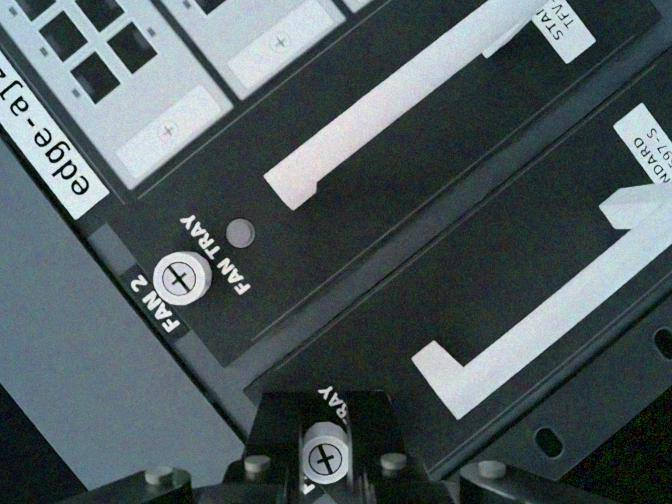

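Request:
{"op": "move", "data": {
  "target": [
    [0, -0.0008, -0.0003, 0.12,0,0, -1,0.3,-1, 0,0,0,0,0,0,1,1,1]
  ],
  "speed": 0.3
}}

Request:
{"op": "move", "data": {
  "target": [
    [0, 0, -0.0005, 0.1,0,0, -1,0.3,-1, 0,0,0,0,0,0,1,1,1]
  ],
  "speed": 0.25,
  "cameras": ["cam_left_wrist"]
}}

Request:
{"op": "zoom_image", "data": {
  "camera": "cam_left_wrist",
  "region": [225, 380, 425, 504]
}}

Scene clock: 216.27 s.
left_arm: end_effector_position=(+0.8451, -0.2106, +0.5981) position_measured=203 object_status=2 touch_left=((232 1048 915 191) (191 1073 640 93) (30 134 161 -6) (-10 1 -13 3) (13 23 7 -3) (0 -7 -3 -16) (17 -30 -25 -4)) touch_right=((201 1076 450 120) (134 771 579 105) (12 155 102 7) (7 -2 -2 -2) (10 2 -10 12) (-7 -1 -6 8) (-5 0 0 2)) end_effector_quat_wxyz=(+0.682, -0.186, +0.682, -0.187) | right_arm: end_effector_position=(+0.3296, +0.0685, +0.0876) position_measured=3 object_status=3 touch_left=((-8 -2 15 2) (12 21 -5 5) (-4 -19 -9 11) (18 -2 -15 -7) (4 -24 -9 -1) (-3 12 0 3) (-2 5 -1 4)) touch_right=((1 -20 -3 -5) (-1 3 -6 -11) (-1 6 -5 9) (-9 -3 6 -9) (-34 1 -1 -5) (-2 2 12 5) (-1 18 12 -7)) end_effector_quat_wxyz=(-0.395, +0.478, +0.495, +0.608)
Joint positions: left_arm=[0.565 0.694 -0.524 0.968 -4.54 -0.141 -5.594] | right_arm=[0.726 1.338 -0.084 1.958 -1.064 1.476 1.891]
Joint torques (N m): left_arm=[-2.78 -19.35 -3.47 -10.25 -0.59 -0.71 0.3] | right_arm=[-0.08 -18.98 -2 4.28 0.1 2.39 -0.18]
Flange force (N): left_arm=no reading | right_arm=[-9.2 1.3 -2.3]
Wrist depth (mm): cam_left_wrist=[172 172 170 171 173 173 174 / 172 172 - 172 173 174 - / 173 171 172 173 174 - 175 / 173 172 173 174 174 176 176 / 172 172 173 174 - 176 177 / 172 173 174 174 176 176 330 / - - - - - - 326] | cam_right_wrist=[633 2302 2278 2385 2447 2531 2511 / 675 2255 2278 2429 2411 2483 2580 / 647 2271 2302 2360 2456 2483 2540 / 657 2294 2343 2385 2456 518 363 / 674 2263 2335 2343 2360 601 609 / 591 681 800 957 2402 2521 2540 / 468 507 581 648 767 850 2502]
Hand target: left_arm +0.8451, -0.2106, +0.5981; +0.682, -0.186, +0.682, -0.187 | right_arm +0.3296, +0.0685, +0.0876; -0.395, +0.478, +0.495, +0.608
Off the commanded pose: left_arm 0.000 m, 0 deg | right_arm 0.000 m, 0 deg.
move: done

Scene clock: 217.47 s.
left_arm: end_effector_position=(+0.8451, -0.2106, +0.5978) position_measured=203 object_status=2 touch_left=((200 1060 916 177) (172 1048 643 79) (32 157 134 4) (4 -2 8 -5) (22 -5 10 0) (-31 -30 1 -4) (-29 -2 -14 -1)) touch_right=((205 1074 446 119) (129 779 580 92) (5 152 102 7) (13 10 9 -7) (11 5 1 -5) (-1 2 -3 3) (2 6 2 7)) end_effector_quat_wxyz=(+0.703, -0.077, +0.703, -0.078) | right_arm: end_effector_position=(+0.3296, +0.0685, +0.0876) position_measured=3 object_status=3 touch_left=((-32 -3 9 7) (4 -20 -10 5) (0 27 5 18) (-8 5 3 6) (26 -9 1 -12) (15 3 -14 3) (2 2 19 15)) touch_right=((-7 -12 -5 -6) (6 8 -6 -11) (8 -3 1 14) (5 1 9 -2) (-8 -4 7 3) (1 -14 -11 3) (6 13 -1 -2)) end_effector_quat_wxyz=(-0.395, +0.478, +0.495, +0.608)
Joint positions: left_arm=[0.543 0.687 -0.469 0.97 -4.601 -0.162 -5.882] | right_arm=[0.726 1.338 -0.084 1.958 -1.064 1.476 1.891]
Joint torques (N m): left_arm=[-1.74 -18.23 -2.54 -9.58 -0.62 -0.44 0.18] | right_arm=[-0.1 -19.06 -1.98 4.27 0.06 2.42 -0.15]
Flange force (N): left_arm=no reading | right_arm=[-9.3 1.2 -2.3]
Wrist depth (mm): cam_left_wrist=[172 - 171 172 173 174 357 / 172 171 172 172 174 174 358 / 173 171 172 173 174 175 352 / - 172 173 173 174 175 345 / 172 172 174 174 175 176 338 / 172 173 174 174 176 176 336 / - - - - - - 326] | cam_right_wrist=[631 2278 2351 2368 2447 2493 2600 / 675 2302 2351 2394 2456 2540 2531 / 653 2310 2318 2360 2456 2502 2511 / 658 2294 2318 2411 2429 518 362 / 677 2271 2302 2343 2411 599 611 / 590 680 802 958 2429 2474 2531 / 470 509 582 647 771 857 2511]
Hand target: left_arm +0.8451, -0.2106, +0.5978; +0.703, -0.077, +0.703, -0.078 | right_arm +0.3296, +0.0685, +0.0876; -0.395, +0.478, +0.495, +0.608
Off the commanded pose: left_arm 0.000 m, 0 deg | right_arm 0.000 m, 0 deg.
move: done
Images, in order (width x height): cam_left_wrist 672x504.

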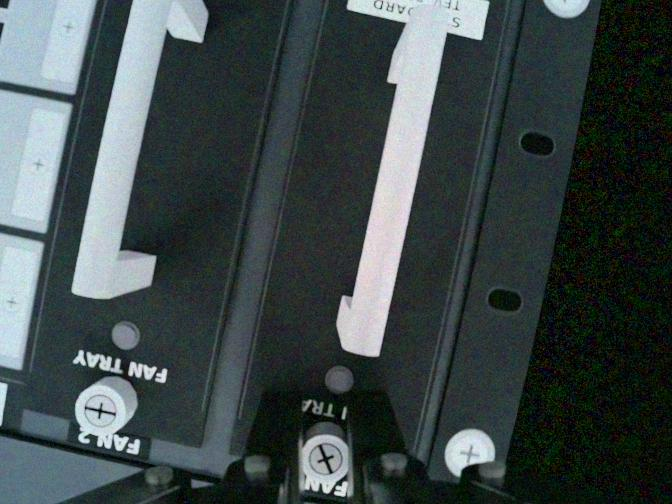

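Scaled by 2.520.

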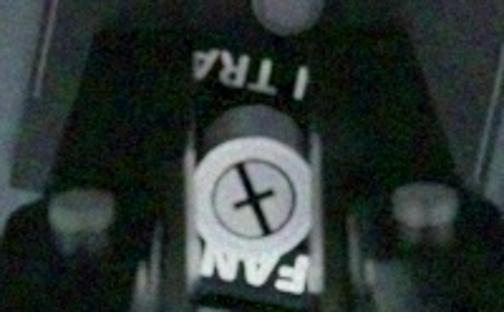

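Request:
{"op": "execute_actions", "data": {
  "actions": [
    [[0,0,0,0,0,0,-0.325,-1,-0.5,0,0,0,0,0,0,1,1,1]]
  ]
}}

Request:
{"op": "move", "data": {
  "target": [
    [-0.0010, 0.0015, 0.0022, -0.75,0,0, -0.325,-1,-0.5, 0,0,0,0,0,0,1,1,1]
  ],
  "speed": 0.45,
  "cameras": ["cam_left_wrist"]
}}

Request:
{"op": "zoom_image", "data": {
  "camera": "cam_left_wrist",
  "region": [225, 380, 425, 504]
}}

Scene clock: 218.57 s.
left_arm: end_effector_position=(+0.8451, -0.2104, +0.5978) position_measured=173 object_status=1 touch_left=((0 127 83 -1) (16 22 -6 6) (6 11 17 -23) (25 10 4 -1) (-3 12 3 -25) (18 0 1 14) (11 -4 8 1)) touch_right=((-3 2 12 -1) (-3 -8 -6 -7) (-3 9 0 -3) (11 -6 8 -4) (13 13 -4 5) (3 4 -6 4) (-5 10 -3 -10)) end_effector_quat_wxyz=(+0.703, -0.077, +0.703, -0.078) | right_arm: end_effector_position=(+0.3296, +0.0685, +0.0876) position_measured=3 object_status=3 touch_left=((22 3 2 22) (3 -9 -9 2) (3 15 -4 5) (-11 -23 -5 9) (5 5 -9 -21) (-2 0 -4 7) (-13 -4 -4 -6)) touch_right=((-21 -4 -8 -5) (-1 12 10 -5) (-1 3 -4 -8) (-12 6 3 7) (-7 1 3 3) (-7 4 17 1) (-17 -14 15 4)) end_effector_quat_wxyz=(-0.395, +0.478, +0.495, +0.608)
Joint positions: left_arm=[0.541 0.686 -0.466 0.969 -4.598 -0.163 -5.886] | right_arm=[0.726 1.338 -0.084 1.958 -1.064 1.476 1.891]
Joint torques (N m): left_arm=[12.38 -14.59 6.2 -30.05 -1.58 8.7 0.84] | right_arm=[-0.04 -19.03 -2.03 4.26 0.11 2.4 -0.15]
Wrist depth (mm): cam_left_wrist=[171 169 170 172 173 174 363 / - 170 171 172 174 175 360 / - 171 172 172 174 175 350 / - 171 172 173 175 175 344 / 171 172 173 - 175 176 337 / - 172 173 174 175 176 326 / - - - - - - 317] | cam_right_wrist=[631 2310 2310 2385 2420 2493 2570 / 676 2318 2343 2411 2447 2483 2521 / 653 2294 2326 2385 2438 2531 2570 / 656 2302 2343 2368 2394 517 363 / 672 2294 2351 2368 2420 603 607 / 589 679 801 961 2411 2560 2502 / 468 507 581 648 767 852 2540]
Hand target: left_arm +0.8451, -0.2106, +0.5978; +0.703, -0.077, +0.703, -0.078 | right_arm +0.3296, +0.0685, +0.0876; -0.395, +0.478, +0.495, +0.608
Off the commanded pose: left_arm 0.000 m, 0 deg | right_arm 0.000 m, 0 deg.

Scene clock: 221.77 s.
left_arm: end_effector_position=(+0.8445, -0.2097, +0.5991) position_measured=173 object_status=1 touch_left=((23 -6 11 -15) (0 -18 8 -7) (-23 9 -4 6) (-5 3 19 -1) (-6 3 4 7) (8 14 2 2) (-6 -11 15 16)) touch_right=((4 -6 16 5) (3 -9 1 6) (3 2 10 4) (9 4 9 -4) (12 6 -15 8) (0 -6 -10 1) (-5 13 -1 5)) end_effector_quat_wxyz=(-0.198, +0.679, -0.197, +0.679) | right_arm: end_effector_position=(+0.3296, +0.0685, +0.0876) position_measured=3 object_status=3 touch_left=((27 6 20 0) (-4 6 -21 7) (-10 7 3 25) (-19 9 -17 -7) (5 -17 1 -6) (14 -1 11 0) (-6 15 29 2)) touch_right=((-5 -16 -20 -13) (-2 2 5 4) (14 9 -1 6) (-1 11 5 -24) (0 -3 -5 12) (-13 9 4 -10) (-1 16 -13 -11)) end_effector_quat_wxyz=(-0.395, +0.478, +0.495, +0.608)
Joint positions: left_arm=[0.666 0.742 -0.789 0.962 -3.627 -0.054 -4.292] | right_arm=[0.726 1.338 -0.084 1.958 -1.064 1.476 1.891]
Joint torques (N m): left_arm=[0.86 -24.23 -3.98 -8.97 -0.03 1.55 0.46] | right_arm=[-0.08 -19.05 -2.05 4.24 0.1 2.35 -0.14]
Flange force (N): left_arm=[4.2 0.4 9.4] | right_arm=[-9.2 1.2 -2.4]
Wrist depth (mm): cam_left_wrist=[170 170 171 171 171 172 172 / 171 171 171 172 172 172 172 / 172 172 172 172 173 173 173 / 172 173 173 173 174 174 176 / 173 173 174 174 176 174 175 / 333 174 174 175 176 175 176 / 332 - - - - 176 -] | cam_right_wrist=[631 2263 2318 2376 2411 2550 2590 / 677 2255 2335 2376 2438 2447 2540 / 649 2286 2318 2351 2394 2474 2531 / 658 2271 2310 2368 2438 518 362 / 675 2263 2326 2376 2420 603 611 / 590 679 796 958 2420 2474 2560 / 471 507 584 646 766 854 2521]
Hand target: left_arm +0.8445, -0.2097, +0.5991; -0.198, +0.679, -0.197, +0.679 | right_arm +0.3296, +0.0685, +0.0876; -0.395, +0.478, +0.495, +0.608
Off the commanded pose: left_arm 0.000 m, 0 deg | right_arm 0.000 m, 0 deg.
move: done
Images, in order (width x height): cam_left_wrist 672x504.

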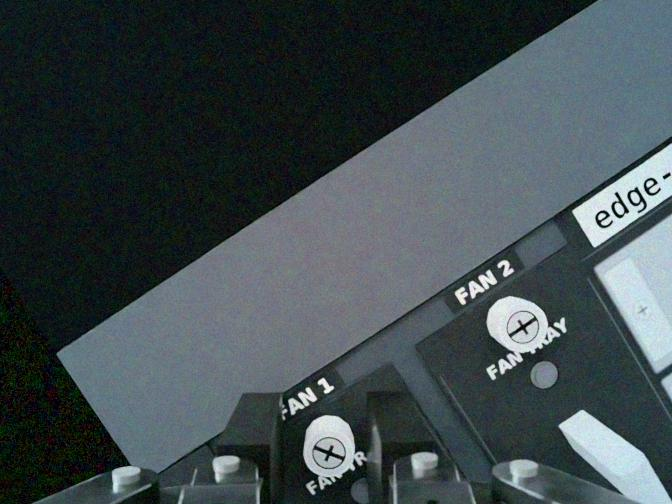

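Scaled by 2.520.

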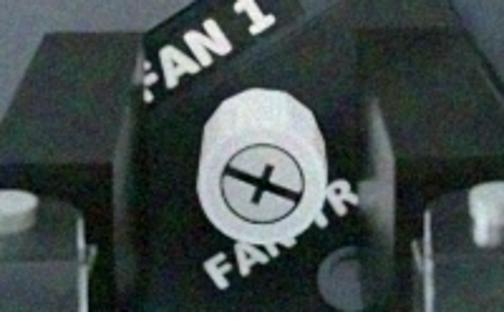

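Request:
{"op": "move", "data": {
  "target": [
    [-0.0009, -0.0019, 0.0002, 0,0,0, -0.325,-1,-0.5, 0,0,0,0,0,0,1,1,1]
  ],
  "speed": 0.05,
  "cameras": ["cam_left_wrist"]
}}

Request:
{"op": "zoom_image", "data": {
  "camera": "cam_left_wrist",
  "region": [225, 380, 425, 504]
}}

Scene clock: 226.93 s.
left_arm: end_effector_position=(+0.8440, -0.2108, +0.5992) position_measured=173 object_status=1 touch_left=((26 -10 22 -8) (3 -3 -9 38) (2 -3 -7 12) (18 -10 -6 -13) (11 -6 1 13) (7 10 13 3) (-1 -6 -1 -12)) touch_right=((-1 -10 19 11) (1 2 13 -1) (-11 0 -10 -11) (7 2 8 -12) (3 1 -1 -1) (9 -8 -1 -6) (-4 -8 -4 -1)) end_effector_quat_wxyz=(-0.198, +0.679, -0.197, +0.679) | right_arm: end_effector_position=(+0.3296, +0.0685, +0.0876) position_measured=3 object_status=3 touch_left=((21 3 22 -22) (5 20 -25 19) (15 -27 3 -3) (-39 -6 18 -3) (-15 2 5 1) (2 -2 8 -13) (1 -15 -16 -23)) touch_right=((-5 -2 -9 -7) (-12 3 9 4) (-3 1 -2 8) (-4 -5 2 -4) (-5 2 -8 2) (0 -2 9 -7) (3 -6 -2 -6)) end_effector_quat_wxyz=(-0.395, +0.478, +0.495, +0.608)
Joint positions: left_arm=[0.669 0.743 -0.792 0.962 -3.626 -0.055 -4.291] | right_arm=[0.726 1.338 -0.084 1.958 -1.064 1.476 1.891]
Joint torques (N m): left_arm=[0.85 -24.18 -4.03 -8.9 -0.04 1.52 0.49] | right_arm=[-0.12 -19.11 -2.05 4.26 0.06 2.39 -0.11]
Flange force (N): left_arm=[4.4 0.2 9.7] | right_arm=[-9.4 1.2 -2.5]
Wrist depth (mm): cam_left_wrist=[171 171 171 172 172 172 172 / 171 172 172 172 173 173 173 / 172 172 173 173 173 174 174 / 173 173 173 174 174 175 177 / 174 174 174 175 177 175 176 / 329 175 175 175 176 176 176 / 335 - - - - - -] | cam_right_wrist=[629 2271 2318 2420 2465 2474 2531 / 673 2278 2368 2376 2429 2465 2540 / 651 2302 2376 2385 2411 2447 2550 / 656 2286 2302 2368 2420 520 363 / 677 2278 2310 2368 2411 602 611 / 592 680 805 965 2420 2540 2521 / 468 507 582 649 763 851 2521]
Hand target: left_arm +0.8440, -0.2108, +0.5992; -0.198, +0.679, -0.197, +0.679 | right_arm +0.3296, +0.0685, +0.0876; -0.395, +0.478, +0.495, +0.608
Off the commanded pose: left_arm 0.000 m, 0 deg | right_arm 0.000 m, 0 deg.
move: done
Images, in order (width x height): cam_left_wrist 672x504.

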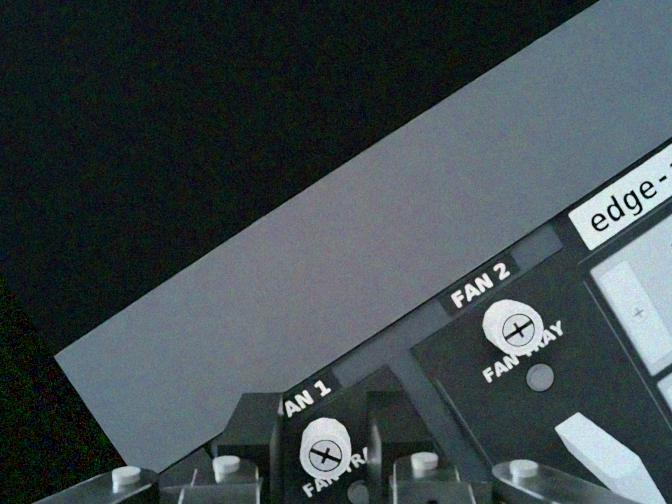

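Scaled by 2.520.

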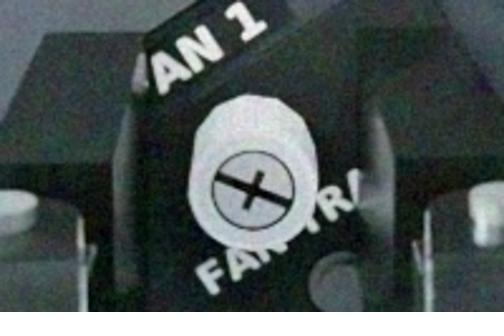

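Request:
{"op": "execute_actions", "data": {
  "actions": [
    [[0,0,0,0,0,0,-1,0.3,-1,0,0,0,0,0,0,1,1,1]],
    [[0,0,0,0,0,0,-1,0.3,-1,0,0,0,0,0,0,1,1,1]]
  ]
}}

Request:
{"op": "move", "data": {
  "target": [
    [0.0001, -0.0002, 0, 0.17,0,0, -1,0.3,-1, 0,0,0,0,0,0,1,1,1]
  ],
  "speed": 0.25,
  "cameras": ["cam_left_wrist"]
}}

Request:
{"op": "zoom_image", "data": {
  "camera": "cam_left_wrist",
  "region": [225, 380, 425, 504]
}}

Scene clock: 228.60 s.
left_arm: end_effector_position=(+0.8440, -0.2108, +0.5992) position_measured=204 object_status=2 touch_left=((172 905 1163 264) (124 798 810 147) (21 118 204 2) (3 9 0 6) (-11 -21 5 -6) (2 7 3 -10) (3 8 -6 -8)) touch_right=((163 990 486 150) (98 621 546 94) (7 120 77 -2) (10 10 0 -6) (11 9 -6 -3) (-6 5 2 3) (-7 11 -1 5)) end_effector_quat_wxyz=(-0.198, +0.679, -0.197, +0.679) | right_arm: end_effector_position=(+0.3296, +0.0685, +0.0876) position_measured=3 object_status=3 touch_left=((-14 -12 -10 -3) (4 -8 1 22) (-3 6 -5 3) (-2 15 -5 6) (-17 -1 5 5) (-2 27 24 -3) (14 16 -3 8)) touch_right=((-8 -5 -3 10) (-11 -12 6 -20) (12 8 4 -9) (-8 4 -1 -3) (-19 -12 -2 3) (-9 1 3 3) (-13 0 -15 5)) end_effector_quat_wxyz=(-0.395, +0.478, +0.495, +0.608)
Joint positions: left_arm=[0.669 0.743 -0.792 0.962 -3.626 -0.055 -4.291] | right_arm=[0.726 1.338 -0.084 1.958 -1.064 1.476 1.891]
Joint torques (N m): left_arm=[0.24 -21.6 -3.42 -9.88 -0.04 2.31 0.49] | right_arm=[-0.15 -19.08 -2.04 4.22 0.08 2.42 -0.11]
Wrist depth (mm): cam_left_wrist=[171 171 171 172 172 172 172 / 172 172 172 172 173 173 173 / 172 172 173 173 173 174 174 / 173 173 174 174 174 175 177 / 174 174 174 175 177 175 176 / 329 175 175 176 176 176 176 / 335 - - - - - -] | cam_right_wrist=[632 2263 2335 2368 2429 2531 2580 / 677 2278 2318 2360 2429 2474 2511 / 649 2294 2351 2376 2420 2474 2531 / 656 2335 2360 2394 2429 518 363 / 679 2240 2335 2360 2420 602 609 / 591 684 806 954 2429 2483 2531 / 469 509 582 648 767 858 2502]
Hand target: left_arm +0.8440, -0.2108, +0.5992; -0.198, +0.679, -0.197, +0.679 | right_arm +0.3296, +0.0685, +0.0876; -0.395, +0.478, +0.495, +0.608
Off the commanded pose: left_arm 0.000 m, 0 deg | right_arm 0.000 m, 0 deg.

Scene clock: 230.07 s.
left_arm: end_effector_position=(+0.8440, -0.2109, +0.5992) position_measured=204 object_status=2 touch_left=((156 929 1134 265) (120 831 821 116) (30 88 203 13) (6 -24 14 -3) (6 3 -4 2) (29 11 4 4) (4 14 8 -4)) touch_right=((177 1005 487 144) (105 630 542 93) (8 118 82 -2) (2 13 1 -11) (24 7 -6 3) (2 0 -2 1) (-3 19 -5 -8)) end_effector_quat_wxyz=(-0.370, +0.603, -0.369, +0.603) | right_arm: end_effector_position=(+0.3296, +0.0685, +0.0876) position_measured=3 object_status=3 touch_left=((-28 15 -5 -5) (-1 37 29 2) (-7 -5 27 -1) (-2 -16 -1 1) (24 4 10 -18) (-13 -14 -25 6) (0 -7 10 1)) touch_right=((0 -14 -20 -3) (-16 13 1 -20) (12 -7 -8 -10) (-5 9 10 -24) (-8 -1 0 6) (-4 11 6 3) (-1 6 7 3)) end_effector_quat_wxyz=(-0.395, +0.478, +0.495, +0.608)
Joint positions: left_arm=[0.656 0.734 -0.753 0.963 -3.889 -0.063 -4.589] | right_arm=[0.726 1.338 -0.084 1.958 -1.064 1.476 1.891]
Joint torques (N m): left_arm=[0.58 -22.03 -3.2 -10.18 -0.1 1.68 0.52] | right_arm=[-0.02 -19.07 -2.03 4.26 0.07 2.41 -0.12]
Flange force (N): left_arm=no reading | right_arm=[-9.4 1.3 -2.3]
Wrist depth (mm): cam_left_wrist=[170 170 171 171 172 175 175 / 171 171 172 172 174 175 176 / 172 172 172 173 174 176 177 / 172 173 173 174 174 175 175 / 173 173 174 177 175 175 - / 174 174 175 175 176 176 177 / - - - - - - -] | cam_right_wrist=[633 2310 2368 2411 2420 2474 2531 / 675 2302 2335 2368 2447 2483 2550 / 651 2310 2318 2394 2411 2502 2580 / 656 2318 2335 2360 2438 518 363 / 675 2278 2326 2420 2411 601 608 / 591 682 803 960 2411 2483 2590 / 469 506 584 647 765 854 2550]
Hand target: left_arm +0.8440, -0.2109, +0.5992; -0.370, +0.603, -0.369, +0.603 | right_arm +0.3296, +0.0685, +0.0876; -0.395, +0.478, +0.495, +0.608
Off the commanded pose: left_arm 0.000 m, 0 deg | right_arm 0.000 m, 0 deg.
move: done
Images, in order (width x height): cam_left_wrist 672x504.

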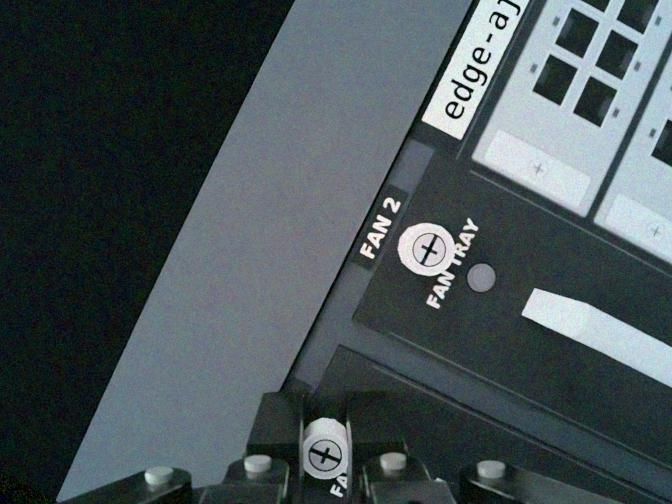

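Scaled by 2.520.

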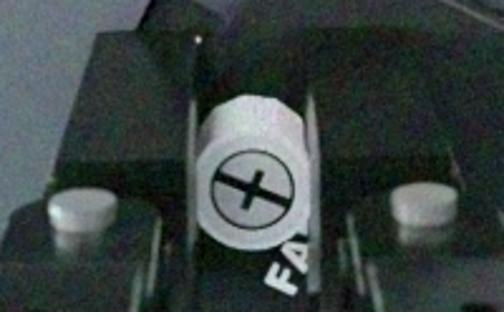

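Request:
{"op": "move", "data": {
  "target": [
    [0.0001, -0.0002, 0, 0.17,0,0, -1,0.3,-1, 0,0,0,0,0,0,1,1,1]
  ],
  "speed": 0.3
}}

Request:
{"op": "move", "data": {
  "target": [
    [0.0001, -0.0004, 0, 0.14,0,0, -1,0.3,-1, 0,0,0,0,0,0,1,1,1]
  ],
  "speed": 0.3,
  "cameras": ["cam_left_wrist"]
}}

Request:
{"op": "zoom_image", "data": {
  "camera": "cam_left_wrist",
  "region": [225, 380, 425, 504]
}}

Scene clock: 231.87 s.
left_arm: end_effector_position=(+0.8441, -0.2111, +0.5992) position_measured=204 object_status=2 touch_left=((159 912 1138 269) (145 816 823 130) (32 93 215 32) (11 6 -5 13) (-16 -15 9 5) (6 -13 9 -14) (-7 -9 2 27)) touch_right=((185 1016 493 134) (100 634 560 110) (12 118 80 8) (8 -5 5 -2) (9 13 3 -7) (0 0 6 -3) (2 3 -7 3)) end_effector_quat_wxyz=(+0.516, -0.484, +0.515, -0.485) | right_arm: end_effector_position=(+0.3296, +0.0685, +0.0876) position_measured=3 object_status=3 touch_left=((-7 0 -10 -3) (-14 1 -22 -19) (3 -2 -20 23) (-5 14 -12 18) (8 -7 -3 -9) (1 -8 1 -19) (17 6 9 -2)) touch_right=((6 -1 0 -10) (1 4 10 0) (13 -6 -10 14) (-11 -1 -11 -12) (-19 -11 14 3) (7 -8 11 -1) (7 -2 -5 8)) end_effector_quat_wxyz=(-0.395, +0.478, +0.495, +0.608)
Joint positions: left_arm=[0.635 0.723 -0.698 0.964 -4.146 -0.079 -4.903] | right_arm=[0.726 1.338 -0.084 1.958 -1.064 1.476 1.891]
Joint torques (N m): left_arm=[0.53 -22.15 -3 -11.84 -0.17 1.56 0.49] | right_arm=[-0.12 -19.05 -2.05 4.36 0.08 2.44 -0.17]
Flange force (N): left_arm=no reading | right_arm=[-9.5 1.2 -2.5]
Wrist depth (mm): cam_left_wrist=[169 170 173 174 174 175 176 / 170 171 173 174 175 175 176 / 171 171 172 173 173 174 175 / 172 172 173 174 174 175 176 / 173 173 174 175 175 176 177 / 173 174 174 175 176 176 177 / - - - - - - -] | cam_right_wrist=[634 2286 2310 2411 2438 2502 2621 / 679 2294 2318 2360 2474 2465 2590 / 649 2310 2343 2376 2438 2474 2550 / 658 2318 2335 2420 2420 517 362 / 677 2263 2335 2368 2420 601 607 / 590 684 802 962 2385 2420 2511 / 468 507 581 647 763 854 2570]
Hand target: left_arm +0.8441, -0.2111, +0.5992; +0.516, -0.484, +0.515, -0.485 | right_arm +0.3296, +0.0685, +0.0876; -0.395, +0.478, +0.495, +0.608
Off the commanded pose: left_arm 0.000 m, 0 deg | right_arm 0.000 m, 0 deg.
move: done

Scene clock: 233.17 s.
left_arm: end_effector_position=(+0.8441, -0.2113, +0.5992) position_measured=204 object_status=2 touch_left=((153 920 1123 253) (146 784 769 136) (15 106 195 29) (-6 7 -9 2) (-30 2 0 33) (10 -5 1 0) (-9 -15 2 -24)) touch_right=((202 1044 506 140) (116 672 574 92) (11 139 85 3) (3 3 -3 3) (6 -1 6 -3) (-4 -7 -4 5) (7 -2 9 -1)) end_effector_quat_wxyz=(+0.609, -0.360, +0.609, -0.360) | right_arm: end_effector_position=(+0.3296, +0.0685, +0.0876) position_measured=3 object_status=3 touch_left=((27 -1 -17 -3) (-5 -20 -12 -1) (-14 -4 2 -13) (-4 -11 1 2) (-2 5 -23 -21) (-25 -9 -12 -3) (13 0 -19 24)) touch_right=((-3 -8 -3 -11) (-6 12 5 -2) (10 -6 -3 -1) (-5 -2 -4 -6) (-13 -12 8 6) (-1 13 12 9) (-6 8 -6 10)) end_effector_quat_wxyz=(-0.395, +0.478, +0.495, +0.608)
Joint positions: left_arm=[0.609 0.71 -0.628 0.965 -4.343 -0.103 -5.192] | right_arm=[0.726 1.338 -0.084 1.958 -1.064 1.476 1.891]
Joint torques (N m): left_arm=[1.37 -21.32 -2 -14.23 -0.39 1.92 0.5] | right_arm=[-0.09 -19.07 -2.04 4.33 0.12 2.41 -0.17]
Flange force (N): left_arm=no reading | right_arm=[-9.5 1.2 -2.4]
Wrist depth (mm): cam_left_wrist=[171 172 173 174 173 173 174 / 172 173 174 172 173 174 174 / 171 173 172 - 174 175 176 / 171 172 173 174 175 176 176 / 172 173 174 175 175 176 - / 173 174 175 175 176 - 178 / - - - - - - -] | cam_right_wrist=[632 2271 2278 2402 2465 2447 2560 / 674 2310 2310 2402 2411 2456 2540 / 653 2286 2335 2420 2447 2511 2531 / 657 2302 2335 2368 2456 518 362 / 675 2271 2286 2402 2402 602 611 / 590 682 803 950 2376 2493 2511 / 471 508 581 647 765 858 2474]
Hand target: left_arm +0.8441, -0.2113, +0.5992; +0.609, -0.360, +0.609, -0.360 | right_arm +0.3296, +0.0685, +0.0876; -0.395, +0.478, +0.495, +0.608
Off the commanded pose: left_arm 0.000 m, 0 deg | right_arm 0.000 m, 0 deg.
move: done
Images, in order (width x height): cam_left_wrist 672x504.

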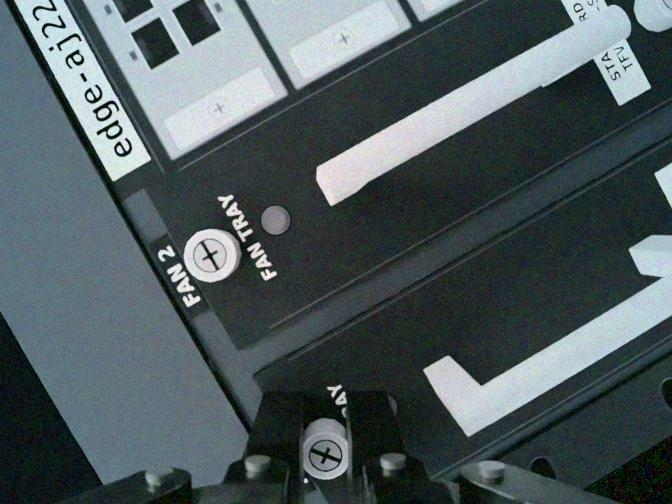

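Scaled by 2.520.

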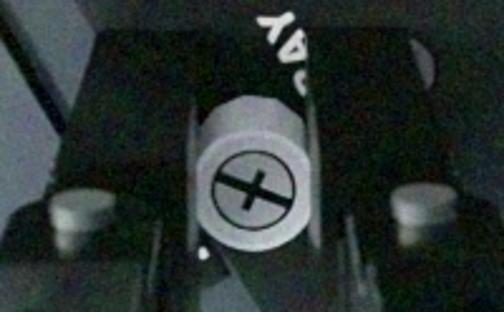

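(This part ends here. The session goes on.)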